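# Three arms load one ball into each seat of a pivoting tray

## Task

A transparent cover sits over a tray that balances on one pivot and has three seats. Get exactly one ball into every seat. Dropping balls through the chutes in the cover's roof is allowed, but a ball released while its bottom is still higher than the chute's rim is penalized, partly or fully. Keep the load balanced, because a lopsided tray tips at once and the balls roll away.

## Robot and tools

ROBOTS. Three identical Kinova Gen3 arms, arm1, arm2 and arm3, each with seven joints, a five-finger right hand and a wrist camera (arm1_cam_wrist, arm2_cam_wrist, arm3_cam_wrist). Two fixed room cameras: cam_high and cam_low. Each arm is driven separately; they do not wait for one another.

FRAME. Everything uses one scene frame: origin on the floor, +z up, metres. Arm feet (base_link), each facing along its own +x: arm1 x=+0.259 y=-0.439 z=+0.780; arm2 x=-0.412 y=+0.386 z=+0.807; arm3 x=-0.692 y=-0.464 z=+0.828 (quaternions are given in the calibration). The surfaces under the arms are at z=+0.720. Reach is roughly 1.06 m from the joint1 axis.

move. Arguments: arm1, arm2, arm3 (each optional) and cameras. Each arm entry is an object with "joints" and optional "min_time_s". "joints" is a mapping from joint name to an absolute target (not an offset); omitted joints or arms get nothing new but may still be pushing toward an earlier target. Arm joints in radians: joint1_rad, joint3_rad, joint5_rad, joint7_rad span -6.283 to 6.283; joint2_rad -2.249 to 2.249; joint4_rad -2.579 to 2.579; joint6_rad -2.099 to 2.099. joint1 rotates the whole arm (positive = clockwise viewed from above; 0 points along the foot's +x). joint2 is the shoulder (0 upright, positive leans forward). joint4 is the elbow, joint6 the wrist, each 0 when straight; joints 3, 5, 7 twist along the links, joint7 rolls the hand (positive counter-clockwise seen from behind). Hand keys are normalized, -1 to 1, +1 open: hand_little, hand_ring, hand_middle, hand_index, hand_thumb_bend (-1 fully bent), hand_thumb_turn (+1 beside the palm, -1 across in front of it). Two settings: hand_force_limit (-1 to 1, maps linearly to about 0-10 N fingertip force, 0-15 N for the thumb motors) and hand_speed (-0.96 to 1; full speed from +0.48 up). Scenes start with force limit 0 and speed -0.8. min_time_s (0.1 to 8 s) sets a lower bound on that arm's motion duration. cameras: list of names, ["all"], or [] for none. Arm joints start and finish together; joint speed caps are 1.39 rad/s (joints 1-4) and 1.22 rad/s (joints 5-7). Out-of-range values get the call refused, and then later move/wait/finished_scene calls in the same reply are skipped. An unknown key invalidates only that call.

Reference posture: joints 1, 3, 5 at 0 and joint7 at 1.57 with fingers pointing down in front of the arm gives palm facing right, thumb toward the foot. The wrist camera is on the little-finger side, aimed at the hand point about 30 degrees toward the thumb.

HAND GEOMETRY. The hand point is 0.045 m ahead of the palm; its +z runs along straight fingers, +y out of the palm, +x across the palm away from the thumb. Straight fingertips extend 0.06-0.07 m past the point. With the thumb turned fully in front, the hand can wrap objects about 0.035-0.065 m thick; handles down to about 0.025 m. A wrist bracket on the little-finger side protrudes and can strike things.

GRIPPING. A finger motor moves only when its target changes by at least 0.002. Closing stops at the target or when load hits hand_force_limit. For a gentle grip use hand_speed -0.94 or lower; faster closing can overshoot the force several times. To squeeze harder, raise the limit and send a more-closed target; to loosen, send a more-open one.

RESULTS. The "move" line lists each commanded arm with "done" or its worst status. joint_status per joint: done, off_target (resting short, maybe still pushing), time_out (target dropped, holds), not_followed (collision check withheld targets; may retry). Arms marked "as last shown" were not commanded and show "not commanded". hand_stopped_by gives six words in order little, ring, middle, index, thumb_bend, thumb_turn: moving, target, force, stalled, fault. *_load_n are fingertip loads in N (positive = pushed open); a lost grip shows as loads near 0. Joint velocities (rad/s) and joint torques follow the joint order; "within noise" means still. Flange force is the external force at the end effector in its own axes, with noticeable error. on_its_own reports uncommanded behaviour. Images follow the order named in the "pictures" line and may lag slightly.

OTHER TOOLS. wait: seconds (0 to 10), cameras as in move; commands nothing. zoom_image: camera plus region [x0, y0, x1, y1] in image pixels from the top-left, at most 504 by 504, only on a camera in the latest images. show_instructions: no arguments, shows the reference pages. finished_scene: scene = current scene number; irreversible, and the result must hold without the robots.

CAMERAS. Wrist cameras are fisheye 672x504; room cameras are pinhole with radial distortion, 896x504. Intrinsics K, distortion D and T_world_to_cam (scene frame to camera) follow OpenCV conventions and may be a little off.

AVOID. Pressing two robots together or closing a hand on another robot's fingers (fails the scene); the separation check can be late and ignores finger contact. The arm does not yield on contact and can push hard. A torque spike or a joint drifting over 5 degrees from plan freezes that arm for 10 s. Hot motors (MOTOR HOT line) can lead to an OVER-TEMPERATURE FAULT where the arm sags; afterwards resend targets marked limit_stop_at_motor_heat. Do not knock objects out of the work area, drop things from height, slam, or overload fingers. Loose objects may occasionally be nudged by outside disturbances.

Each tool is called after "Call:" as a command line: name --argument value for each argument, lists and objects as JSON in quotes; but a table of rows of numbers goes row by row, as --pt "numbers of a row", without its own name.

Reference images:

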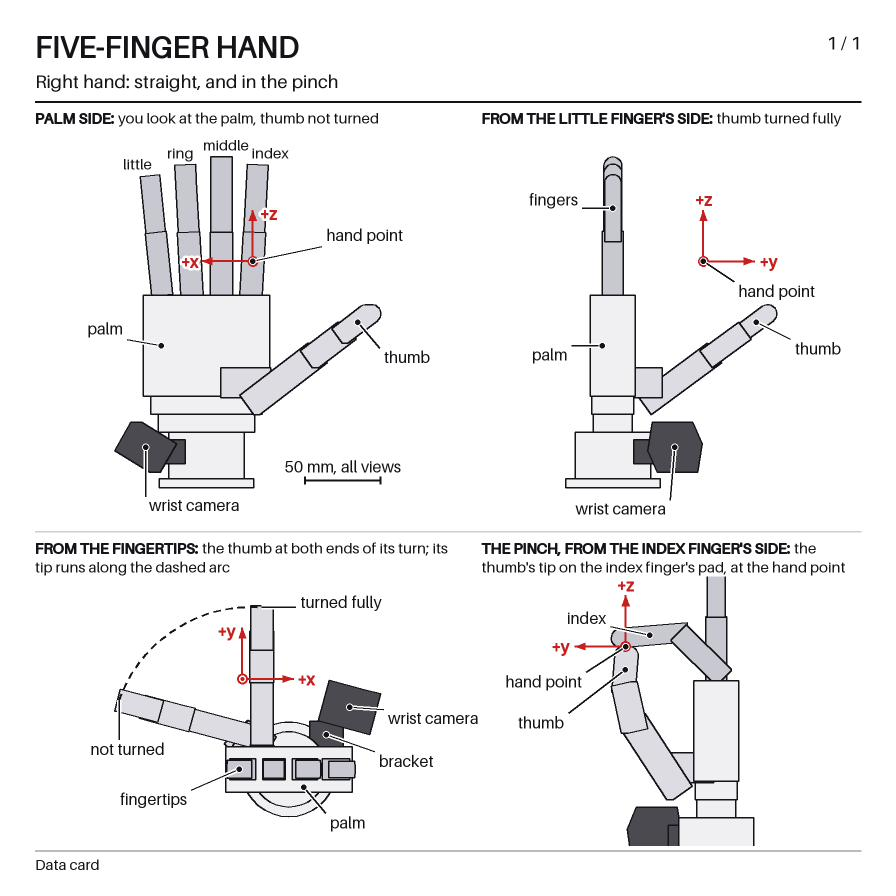

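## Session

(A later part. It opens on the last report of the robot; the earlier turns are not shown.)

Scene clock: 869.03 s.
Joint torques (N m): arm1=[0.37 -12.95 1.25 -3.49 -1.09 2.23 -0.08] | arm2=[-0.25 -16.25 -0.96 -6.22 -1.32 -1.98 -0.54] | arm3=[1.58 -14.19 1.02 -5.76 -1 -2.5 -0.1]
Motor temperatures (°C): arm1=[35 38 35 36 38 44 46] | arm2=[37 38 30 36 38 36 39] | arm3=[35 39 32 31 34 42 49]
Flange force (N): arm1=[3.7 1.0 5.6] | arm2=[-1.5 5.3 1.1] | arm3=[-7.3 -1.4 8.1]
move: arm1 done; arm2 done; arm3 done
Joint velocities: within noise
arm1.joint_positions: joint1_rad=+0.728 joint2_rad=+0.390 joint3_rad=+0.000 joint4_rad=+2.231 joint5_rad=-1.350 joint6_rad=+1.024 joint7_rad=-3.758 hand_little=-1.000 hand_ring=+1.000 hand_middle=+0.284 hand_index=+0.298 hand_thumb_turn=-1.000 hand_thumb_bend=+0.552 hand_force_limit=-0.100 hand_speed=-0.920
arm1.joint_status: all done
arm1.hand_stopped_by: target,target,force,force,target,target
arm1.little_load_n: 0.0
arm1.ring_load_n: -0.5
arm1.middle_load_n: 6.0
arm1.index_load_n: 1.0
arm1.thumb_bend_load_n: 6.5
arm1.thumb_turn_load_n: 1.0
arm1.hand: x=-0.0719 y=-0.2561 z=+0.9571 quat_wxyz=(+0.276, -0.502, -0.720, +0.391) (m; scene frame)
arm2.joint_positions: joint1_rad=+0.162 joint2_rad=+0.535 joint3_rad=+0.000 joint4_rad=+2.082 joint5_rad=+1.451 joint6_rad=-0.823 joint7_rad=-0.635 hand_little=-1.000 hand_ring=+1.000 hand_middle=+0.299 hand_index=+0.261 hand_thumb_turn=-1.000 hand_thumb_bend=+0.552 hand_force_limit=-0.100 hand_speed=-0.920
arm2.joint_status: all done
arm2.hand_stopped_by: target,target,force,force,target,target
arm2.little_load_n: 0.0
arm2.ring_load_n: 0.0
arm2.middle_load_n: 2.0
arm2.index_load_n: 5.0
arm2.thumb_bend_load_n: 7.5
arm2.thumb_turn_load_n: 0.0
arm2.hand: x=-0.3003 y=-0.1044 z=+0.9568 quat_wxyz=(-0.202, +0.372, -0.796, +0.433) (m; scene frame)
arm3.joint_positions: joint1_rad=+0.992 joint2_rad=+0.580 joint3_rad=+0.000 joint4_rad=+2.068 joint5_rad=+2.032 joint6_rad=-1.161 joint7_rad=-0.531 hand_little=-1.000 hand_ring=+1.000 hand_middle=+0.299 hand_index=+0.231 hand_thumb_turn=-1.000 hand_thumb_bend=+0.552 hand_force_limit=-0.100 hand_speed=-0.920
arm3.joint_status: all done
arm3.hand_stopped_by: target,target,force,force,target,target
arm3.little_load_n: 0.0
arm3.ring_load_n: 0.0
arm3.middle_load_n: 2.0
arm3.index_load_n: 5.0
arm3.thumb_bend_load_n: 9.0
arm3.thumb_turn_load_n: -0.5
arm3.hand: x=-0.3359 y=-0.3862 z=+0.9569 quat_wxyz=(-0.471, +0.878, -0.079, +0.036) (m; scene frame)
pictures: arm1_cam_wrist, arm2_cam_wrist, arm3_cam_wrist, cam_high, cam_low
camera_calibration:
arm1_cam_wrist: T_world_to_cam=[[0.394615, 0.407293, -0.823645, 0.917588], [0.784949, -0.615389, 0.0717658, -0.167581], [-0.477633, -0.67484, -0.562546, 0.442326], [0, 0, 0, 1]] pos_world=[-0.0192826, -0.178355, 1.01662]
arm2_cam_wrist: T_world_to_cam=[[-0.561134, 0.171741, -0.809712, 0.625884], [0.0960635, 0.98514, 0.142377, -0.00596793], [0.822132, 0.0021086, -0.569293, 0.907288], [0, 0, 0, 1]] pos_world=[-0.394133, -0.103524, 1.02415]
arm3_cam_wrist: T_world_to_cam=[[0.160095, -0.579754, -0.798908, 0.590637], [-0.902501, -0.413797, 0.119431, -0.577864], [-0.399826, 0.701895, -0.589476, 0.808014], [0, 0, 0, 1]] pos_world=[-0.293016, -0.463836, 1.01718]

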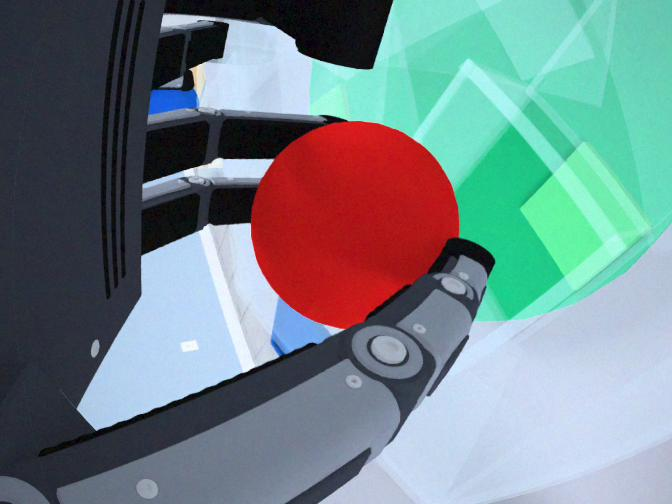

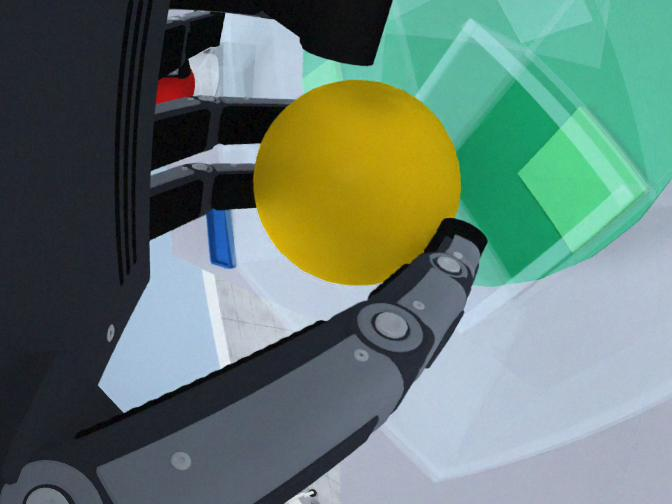

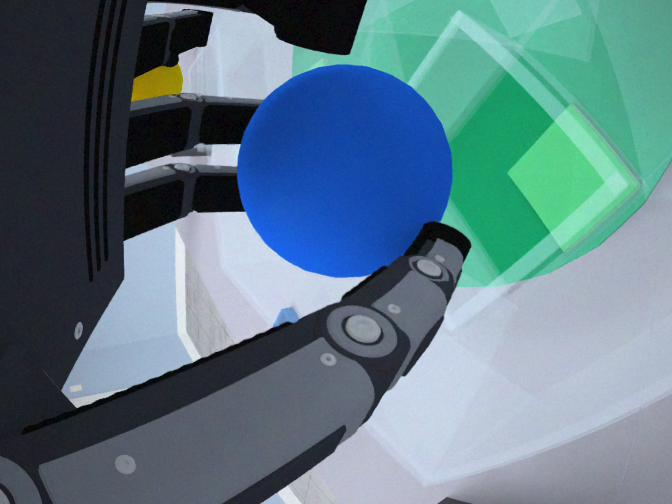

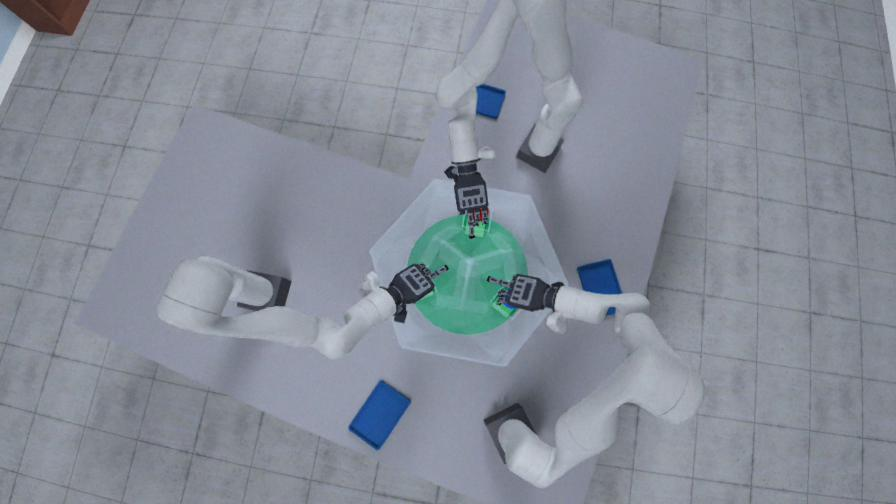

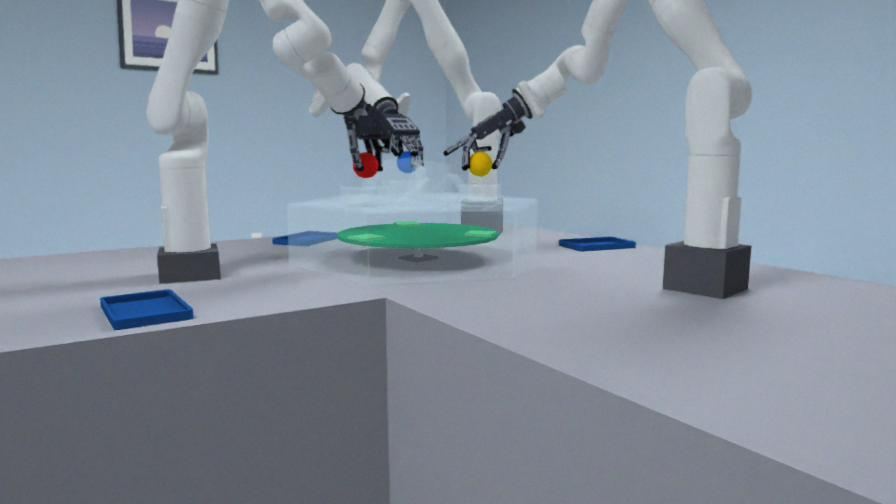

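Call:
move --arm1 '{"joints": {"joint2_rad": 0.4636, "joint4_rad": 2.2571, "joint5_rad": -1.4106, "joint6_rad": 1.0051, "joint7_rad": -3.6432}, "min_time_s": 1.5}' --arm2 '{"joints": {"joint2_rad": 0.6007, "joint4_rad": 2.0993, "joint5_rad": 1.3763, "joint6_rad": -0.8367, "joint7_rad": -0.5236}, "min_time_s": 1.5}' --arm3 '{"joints": {"joint2_rad": 0.6457, "joint4_rad": 2.0815, "joint5_rad": 1.9989, "joint6_rad": -1.1264, "joint7_rad": -0.4518}, "min_time_s": 1.5}' --cameras '["all"]'

Call:
zoom_image --camera "cam_low" --region '[330, 130, 430, 220]'

Call:
zoom_image --camera "cam_low" --region '[430, 130, 530, 220]'

Scene clock: 893.80 s.
Joint torques (N m): arm1=[0.35 -13.54 1.12 -2.72 -0.86 2.38 -0.07] | arm2=[-0.22 -16.77 -1.1 -5.49 -1.17 -2.15 -0.56] | arm3=[1.6 -14.64 0.94 -5.07 -0.83 -2.58 -0.07]
Motor temperatures (°C): arm1=[35 37 35 36 38 44 45] | arm2=[37 37 30 35 38 36 39] | arm3=[35 39 32 31 34 42 49]
Flange force (N): arm1=[3.4 1.4 5.9] | arm2=[-1.4 5.2 1.2] | arm3=[-7.0 -1.9 7.7]
move: arm1 done; arm2 done; arm3 done
Joint velocities: within noise
arm1.joint_positions: joint1_rad=+0.728 joint2_rad=+0.464 joint3_rad=+0.000 joint4_rad=+2.257 joint5_rad=-1.411 joint6_rad=+1.005 joint7_rad=-3.643 hand_little=-1.000 hand_ring=+1.000 hand_middle=+0.284 hand_index=+0.298 hand_thumb_turn=-1.000 hand_thumb_bend=+0.552 hand_force_limit=-0.100 hand_speed=-0.920
arm1.joint_status: all done
arm1.hand_stopped_by: target,target,force,force,target,target
arm1.little_load_n: 0.0
arm1.ring_load_n: 0.0
arm1.middle_load_n: 6.0
arm1.index_load_n: 1.0
arm1.thumb_bend_load_n: 6.5
arm1.thumb_turn_load_n: 1.0
arm1.hand: x=-0.0722 y=-0.2560 z=+0.9302 quat_wxyz=(+0.276, -0.502, -0.720, +0.391) (m; scene frame)
arm2.joint_positions: joint1_rad=+0.162 joint2_rad=+0.601 joint3_rad=+0.000 joint4_rad=+2.099 joint5_rad=+1.376 joint6_rad=-0.837 joint7_rad=-0.524 hand_little=-1.000 hand_ring=+1.000 hand_middle=+0.299 hand_index=+0.261 hand_thumb_turn=-1.000 hand_thumb_bend=+0.552 hand_force_limit=-0.100 hand_speed=-0.920
arm2.joint_status: all done
arm2.hand_stopped_by: target,target,force,force,target,target
arm2.little_load_n: 0.0
arm2.ring_load_n: 0.0
arm2.middle_load_n: 2.0
arm2.index_load_n: 5.0
arm2.thumb_bend_load_n: 7.5
arm2.thumb_turn_load_n: 0.0
arm2.hand: x=-0.3002 y=-0.1045 z=+0.9299 quat_wxyz=(-0.202, +0.372, -0.796, +0.433) (m; scene frame)
arm3.joint_positions: joint1_rad=+0.992 joint2_rad=+0.646 joint3_rad=+0.000 joint4_rad=+2.081 joint5_rad=+1.999 joint6_rad=-1.126 joint7_rad=-0.452 hand_little=-1.000 hand_ring=+1.000 hand_middle=+0.299 hand_index=+0.231 hand_thumb_turn=-1.000 hand_thumb_bend=+0.552 hand_force_limit=-0.100 hand_speed=-0.920
arm3.joint_status: all done
arm3.hand_stopped_by: target,target,force,force,target,target
arm3.little_load_n: 0.5
arm3.ring_load_n: 0.5
arm3.middle_load_n: 2.0
arm3.index_load_n: 5.0
arm3.thumb_bend_load_n: 9.0
arm3.thumb_turn_load_n: 0.0
arm3.hand: x=-0.3362 y=-0.3865 z=+0.9299 quat_wxyz=(-0.471, +0.878, -0.079, +0.036) (m; scene frame)
pictures: arm1_cam_wrist, arm2_cam_wrist, arm3_cam_wrist, cam_high, cam_low
camera_calibration:
arm1_cam_wrist: T_world_to_cam=[[0.394473, 0.406932, -0.823892, 0.895566], [0.785015, -0.615283, 0.0719618, -0.165599], [-0.477643, -0.675154, -0.56216, 0.426669], [0, 0, 0, 1]] pos_world=[-0.0194831, -0.178257, 0.989622]
arm2_cam_wrist: T_world_to_cam=[[-0.56096, 0.171495, -0.809885, 0.604391], [0.0957206, 0.985182, 0.142315, -0.00211869], [0.82229, 0.00231043, -0.569064, 0.891746], [0, 0, 0, 1]] pos_world=[-0.394032, -0.103623, 0.997249]
arm3_cam_wrist: T_world_to_cam=[[0.160321, -0.579568, -0.798999, 0.569183], [-0.902412, -0.41404, 0.11926, -0.574953], [-0.399936, 0.701906, -0.589388, 0.792075], [0, 0, 0, 1]] pos_world=[-0.293317, -0.464135, 0.990185]

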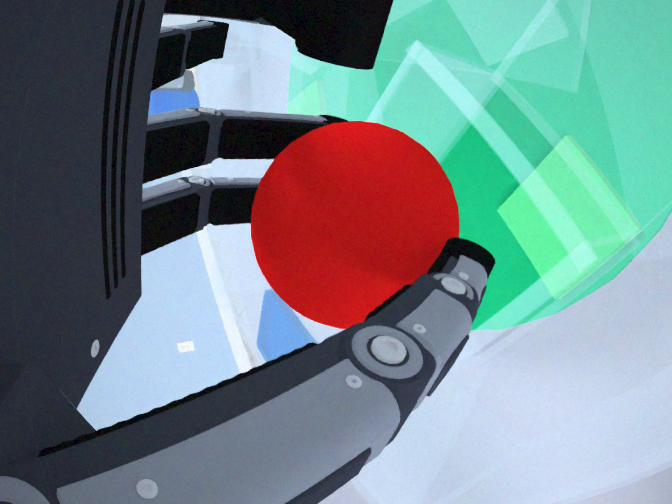

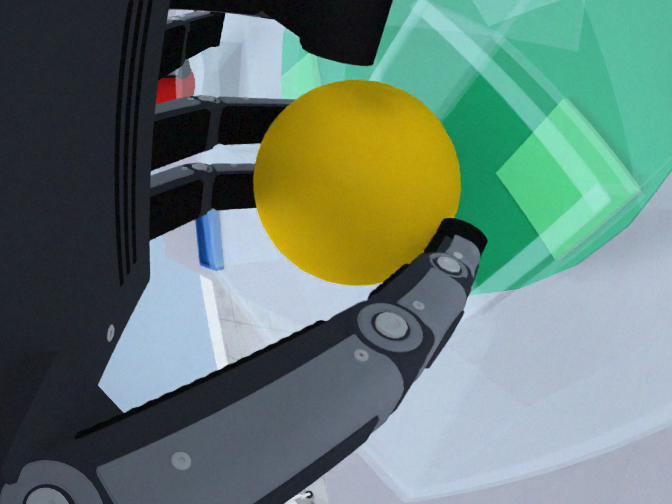

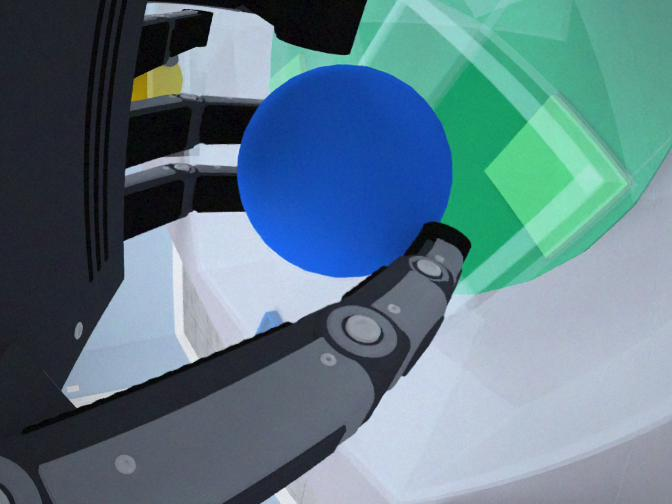

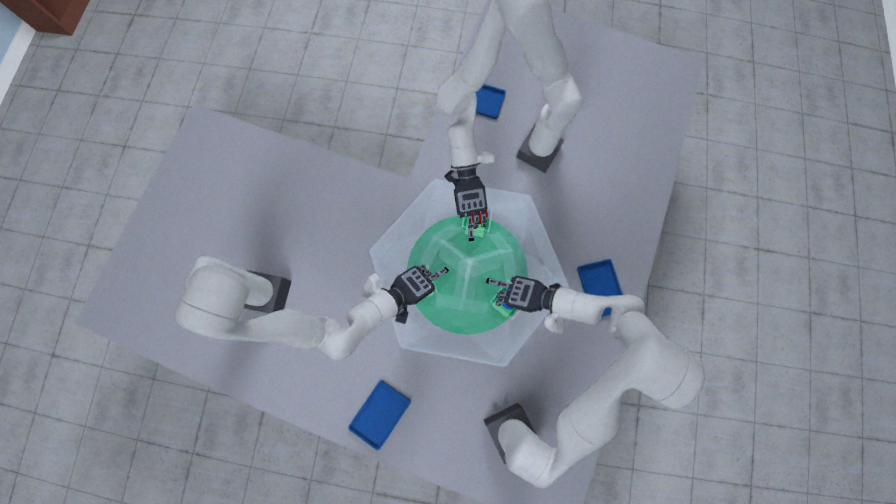

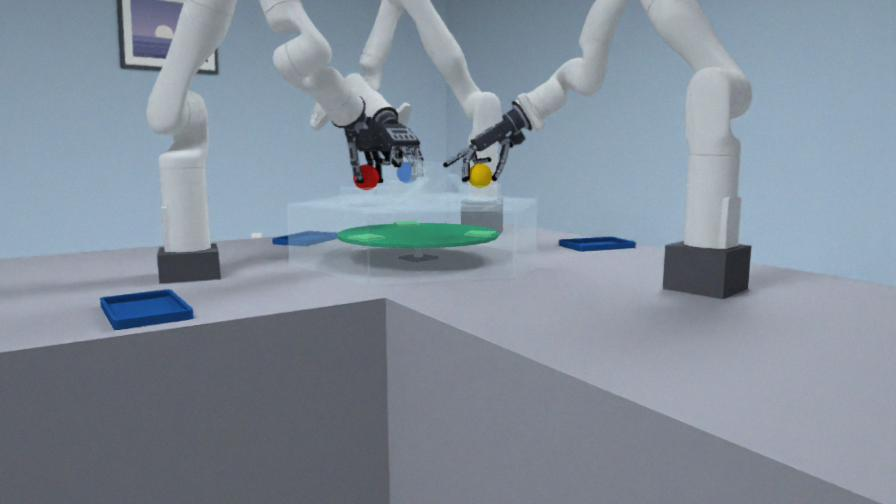

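Scaled by 5.040 from the camera's 896x504 image, which has a finer 1280x720 frame.

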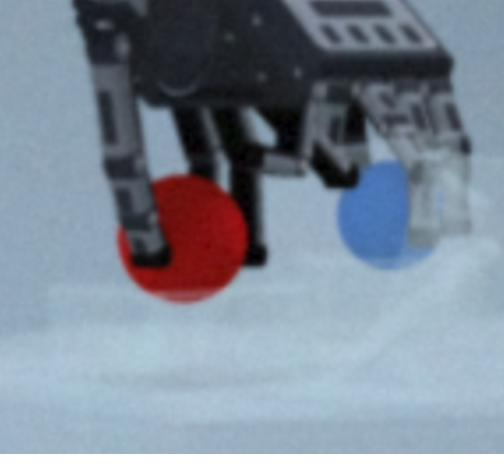

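Scaled by 5.040 from the camera's 896x504 image, which has a finer 1280x720 frame.

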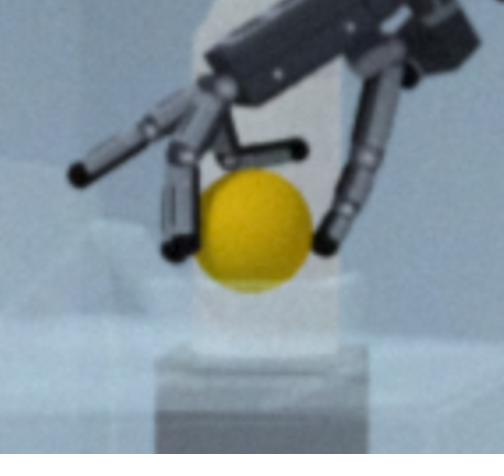

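Call:
move --arm1 '{"joints": {"joint2_rad": 0.4718, "joint4_rad": 2.26, "joint5_rad": -1.4174, "joint6_rad": 1.003, "joint7_rad": -3.6304}, "min_time_s": 0.8}' --arm2 '{"joints": {"joint2_rad": 0.608, "joint4_rad": 2.1013, "joint5_rad": 1.368, "joint6_rad": -0.8382, "joint7_rad": -0.5112}, "min_time_s": 0.8}' --arm3 '{"joints": {"joint2_rad": 0.653, "joint4_rad": 2.0831, "joint5_rad": 1.9952, "joint6_rad": -1.1226, "joint7_rad": -0.443}, "min_time_s": 0.8}' --cameras '["cam_low"]'

Call:
move --arm1 '{"joints": {"hand_index": 0.7, "hand_middle": 0.7, "hand_thumb_bend": 0.72, "hand_speed": 1}}' --arm2 '{"joints": {"hand_index": 0.7, "hand_middle": 0.7, "hand_thumb_bend": 0.72, "hand_speed": 1}}' --arm3 '{"joints": {"hand_index": 0.7, "hand_middle": 0.7, "hand_thumb_bend": 0.72, "hand_speed": 1}}' --cameras '["all"]'

Scene clock: 912.00 s.
Joint torques (N m): arm1=[0.36 -13.6 1.07 -2.58 -0.86 2.41 -0.08] | arm2=[-0.33 -16.84 -1.18 -5.57 -1.17 -2.08 -0.62] | arm3=[1.61 -14.69 0.92 -5.02 -0.82 -2.6 -0.07]
Motor temperatures (°C): arm1=[35 37 35 36 38 44 45] | arm2=[37 37 30 35 38 36 39] | arm3=[35 39 32 31 34 42 49]
Flange force (N): arm1=[3.6 1.4 5.8] | arm2=[-1.8 5.9 0.8] | arm3=[-7.1 -2.0 7.7]
move: arm1 done; arm2 done; arm3 done
Joint velocities: within noise
arm1.joint_positions: joint1_rad=+0.728 joint2_rad=+0.472 joint3_rad=+0.000 joint4_rad=+2.260 joint5_rad=-1.417 joint6_rad=+1.003 joint7_rad=-3.630 hand_little=-1.000 hand_ring=+1.000 hand_middle=+0.284 hand_index=+0.298 hand_thumb_turn=-1.000 hand_thumb_bend=+0.552 hand_force_limit=-0.100 hand_speed=-0.920
arm1.joint_status: all done
arm1.hand_stopped_by: target,target,force,force,target,target
arm1.little_load_n: 0.0
arm1.ring_load_n: 0.0
arm1.middle_load_n: 6.0
arm1.index_load_n: 1.0
arm1.thumb_bend_load_n: 6.5
arm1.thumb_turn_load_n: 1.0
arm1.hand: x=-0.0721 y=-0.2560 z=+0.9272 quat_wxyz=(+0.276, -0.502, -0.720, +0.391) (m; scene frame)
arm2.joint_positions: joint1_rad=+0.162 joint2_rad=+0.608 joint3_rad=+0.000 joint4_rad=+2.101 joint5_rad=+1.368 joint6_rad=-0.838 joint7_rad=-0.511 hand_little=-1.000 hand_ring=+1.000 hand_middle=+0.299 hand_index=+0.261 hand_thumb_turn=-1.000 hand_thumb_bend=+0.552 hand_force_limit=-0.100 hand_speed=-0.920
arm2.joint_status: all done
arm2.hand_stopped_by: target,target,force,force,target,target
arm2.little_load_n: 0.0
arm2.ring_load_n: 0.0
arm2.middle_load_n: 2.0
arm2.index_load_n: 5.0
arm2.thumb_bend_load_n: 7.5
arm2.thumb_turn_load_n: 0.0
arm2.hand: x=-0.3003 y=-0.1045 z=+0.9268 quat_wxyz=(-0.202, +0.372, -0.796, +0.433) (m; scene frame)
arm3.joint_positions: joint1_rad=+0.992 joint2_rad=+0.653 joint3_rad=+0.000 joint4_rad=+2.083 joint5_rad=+1.995 joint6_rad=-1.123 joint7_rad=-0.443 hand_little=-1.000 hand_ring=+1.000 hand_middle=+0.299 hand_index=+0.231 hand_thumb_turn=-1.000 hand_thumb_bend=+0.552 hand_force_limit=-0.100 hand_speed=-0.920
arm3.joint_status: all done
arm3.hand_stopped_by: target,target,force,force,target,target
arm3.little_load_n: 0.0
arm3.ring_load_n: -0.5
arm3.middle_load_n: 2.0
arm3.index_load_n: 5.0
arm3.thumb_bend_load_n: 9.0
arm3.thumb_turn_load_n: 0.0
arm3.hand: x=-0.3364 y=-0.3865 z=+0.9269 quat_wxyz=(-0.471, +0.878, -0.079, +0.036) (m; scene frame)
pictures: cam_low

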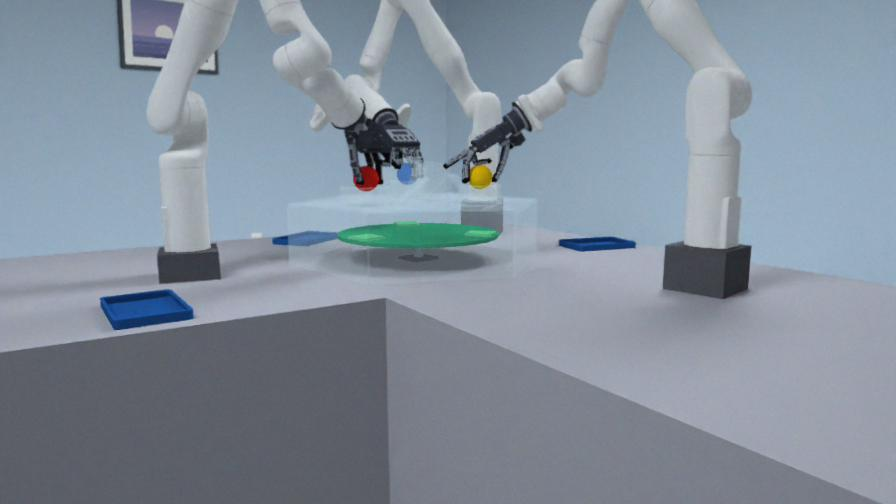

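Scene clock: 912.60 s.
Joint torques (N m): arm1=[0.33 -13.08 1.22 -2.37 -0.71 2.04 -0.07] | arm2=[-0.29 -16.04 -0.93 -5.04 -1.03 -1.84 -0.62] | arm3=[1.57 -14.18 1.14 -4.91 -0.67 -2.22 -0.07]
Motor temperatures (°C): arm1=[35 37 35 36 38 44 45] | arm2=[37 37 30 35 38 36 39] | arm3=[35 39 32 31 34 42 49]
Flange force (N): arm1=[3.6 0.2 4.9] | arm2=[-1.6 4.2 0.2] | arm3=[-7.1 -3.3 6.8]
move: arm1 done; arm2 done; arm3 done
Joint velocities: within noise
arm1.joint_positions: joint1_rad=+0.728 joint2_rad=+0.472 joint3_rad=+0.000 joint4_rad=+2.260 joint5_rad=-1.417 joint6_rad=+1.003 joint7_rad=-3.630 hand_little=-1.000 hand_ring=+1.000 hand_middle=+0.700 hand_index=+0.700 hand_thumb_turn=-1.000 hand_thumb_bend=+0.720 hand_force_limit=-0.100 hand_speed=+1.000
arm1.joint_status: all done
arm1.hand_stopped_by: target,target,target,target,target,target
arm1.little_load_n: 0.0
arm1.ring_load_n: -0.5
arm1.middle_load_n: 0.0
arm1.index_load_n: 0.0
arm1.thumb_bend_load_n: 0.0
arm1.thumb_turn_load_n: 0.0
arm1.hand: x=-0.0721 y=-0.2560 z=+0.9272 quat_wxyz=(+0.276, -0.502, -0.720, +0.391) (m; scene frame)
arm2.joint_positions: joint1_rad=+0.162 joint2_rad=+0.608 joint3_rad=+0.000 joint4_rad=+2.101 joint5_rad=+1.368 joint6_rad=-0.838 joint7_rad=-0.511 hand_little=-1.000 hand_ring=+1.000 hand_middle=+0.700 hand_index=+0.700 hand_thumb_turn=-1.000 hand_thumb_bend=+0.720 hand_force_limit=-0.100 hand_speed=+1.000
arm2.joint_status: all done
arm2.hand_stopped_by: target,target,target,target,target,target
arm2.little_load_n: 0.0
arm2.ring_load_n: 0.0
arm2.middle_load_n: 0.0
arm2.index_load_n: -0.5
arm2.thumb_bend_load_n: 0.0
arm2.thumb_turn_load_n: 0.0
arm2.hand: x=-0.3003 y=-0.1044 z=+0.9268 quat_wxyz=(-0.202, +0.372, -0.796, +0.433) (m; scene frame)
arm3.joint_positions: joint1_rad=+0.992 joint2_rad=+0.653 joint3_rad=+0.000 joint4_rad=+2.083 joint5_rad=+1.995 joint6_rad=-1.123 joint7_rad=-0.443 hand_little=-1.000 hand_ring=+1.000 hand_middle=+0.700 hand_index=+0.700 hand_thumb_turn=-1.000 hand_thumb_bend=+0.720 hand_force_limit=-0.100 hand_speed=+1.000
arm3.joint_status: all done
arm3.hand_stopped_by: target,target,target,target,target,target
arm3.little_load_n: 0.0
arm3.ring_load_n: 0.0
arm3.middle_load_n: 0.0
arm3.index_load_n: -0.5
arm3.thumb_bend_load_n: 0.0
arm3.thumb_turn_load_n: 0.0
arm3.hand: x=-0.3364 y=-0.3865 z=+0.9269 quat_wxyz=(-0.471, +0.878, -0.079, +0.036) (m; scene frame)
pictures: arm1_cam_wrist, arm2_cam_wrist, arm3_cam_wrist, cam_high, cam_low
camera_calibration:
arm1_cam_wrist: T_world_to_cam=[[0.394754, 0.407058, -0.823695, 0.892888], [0.78495, -0.615351, 0.0720875, -0.1656], [-0.477518, -0.675016, -0.562432, 0.425328], [0, 0, 0, 1]] pos_world=[-0.019382, -0.178257, 0.986623]
arm2_cam_wrist: T_world_to_cam=[[-0.561147, 0.171605, -0.809732, 0.601674], [0.0959854, 0.985164, 0.142266, -0.00162923], [0.822132, 0.00210969, -0.569293, 0.890266], [0, 0, 0, 1]] pos_world=[-0.394133, -0.103523, 0.994248]
arm3_cam_wrist: T_world_to_cam=[[0.160182, -0.579653, -0.798964, 0.566761], [-0.902351, -0.414099, 0.119521, -0.575002], [-0.400131, 0.701801, -0.589382, 0.790043], [0, 0, 0, 1]] pos_world=[-0.293518, -0.464036, 0.987184]

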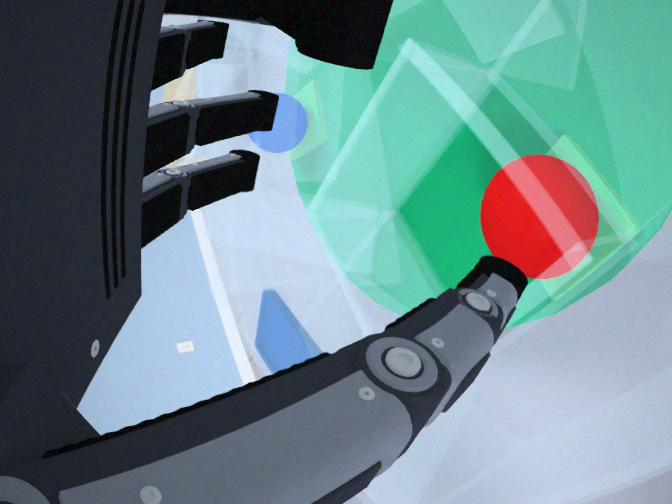

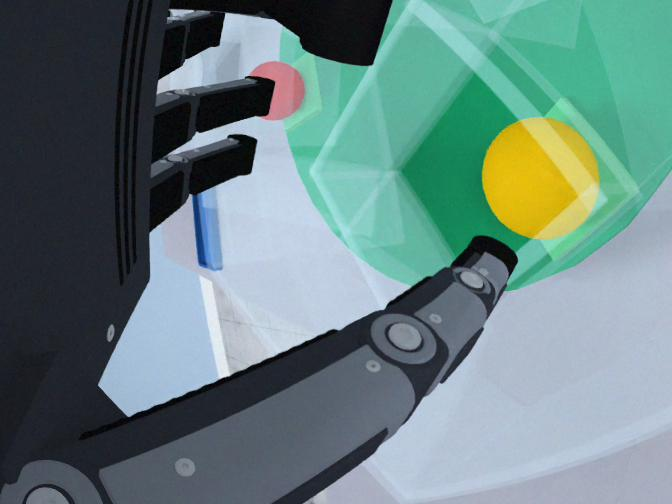

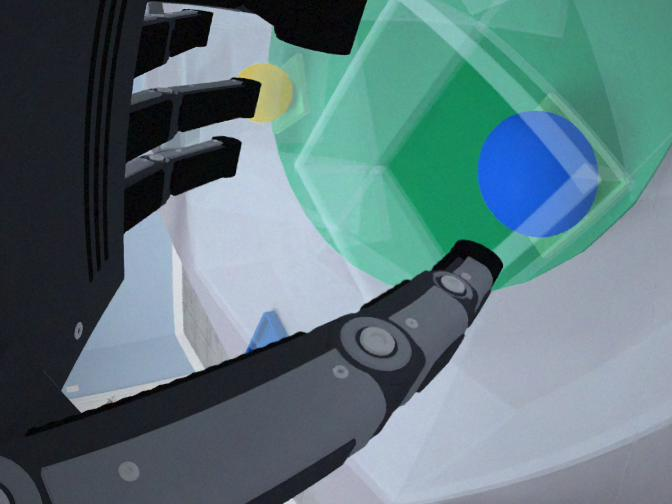

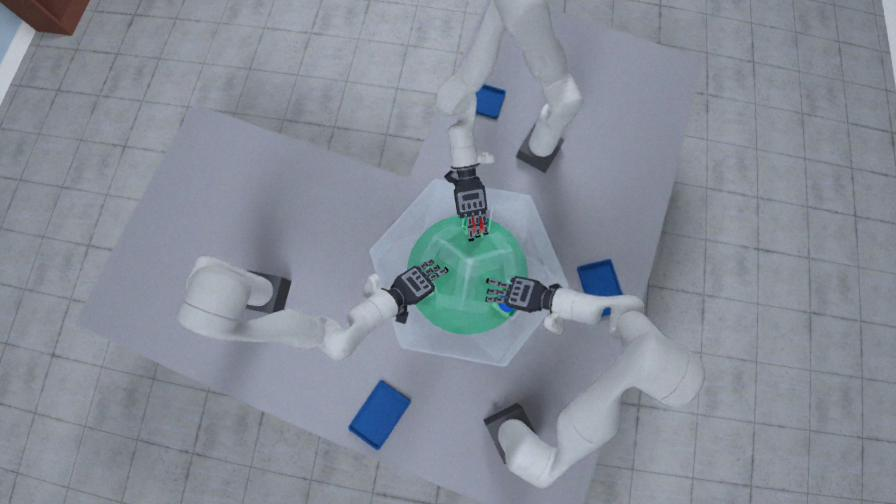

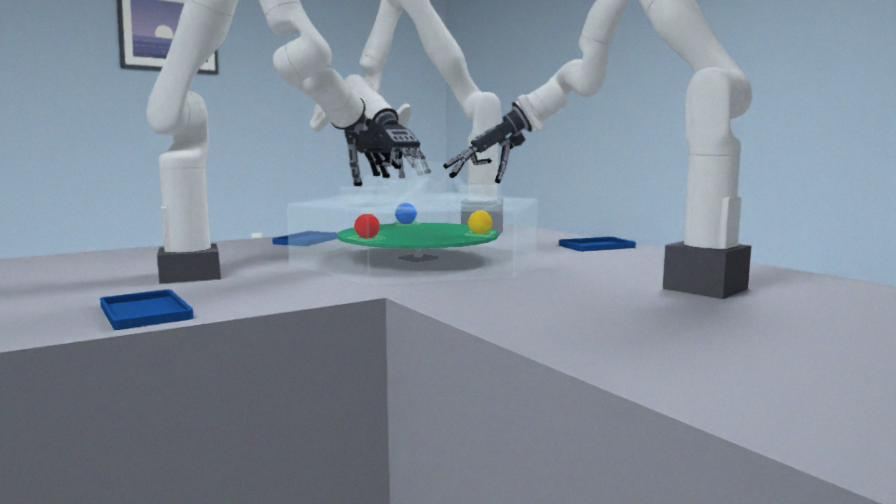

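Call:
finished_scene --scene 1

The scene is finished: the task was done.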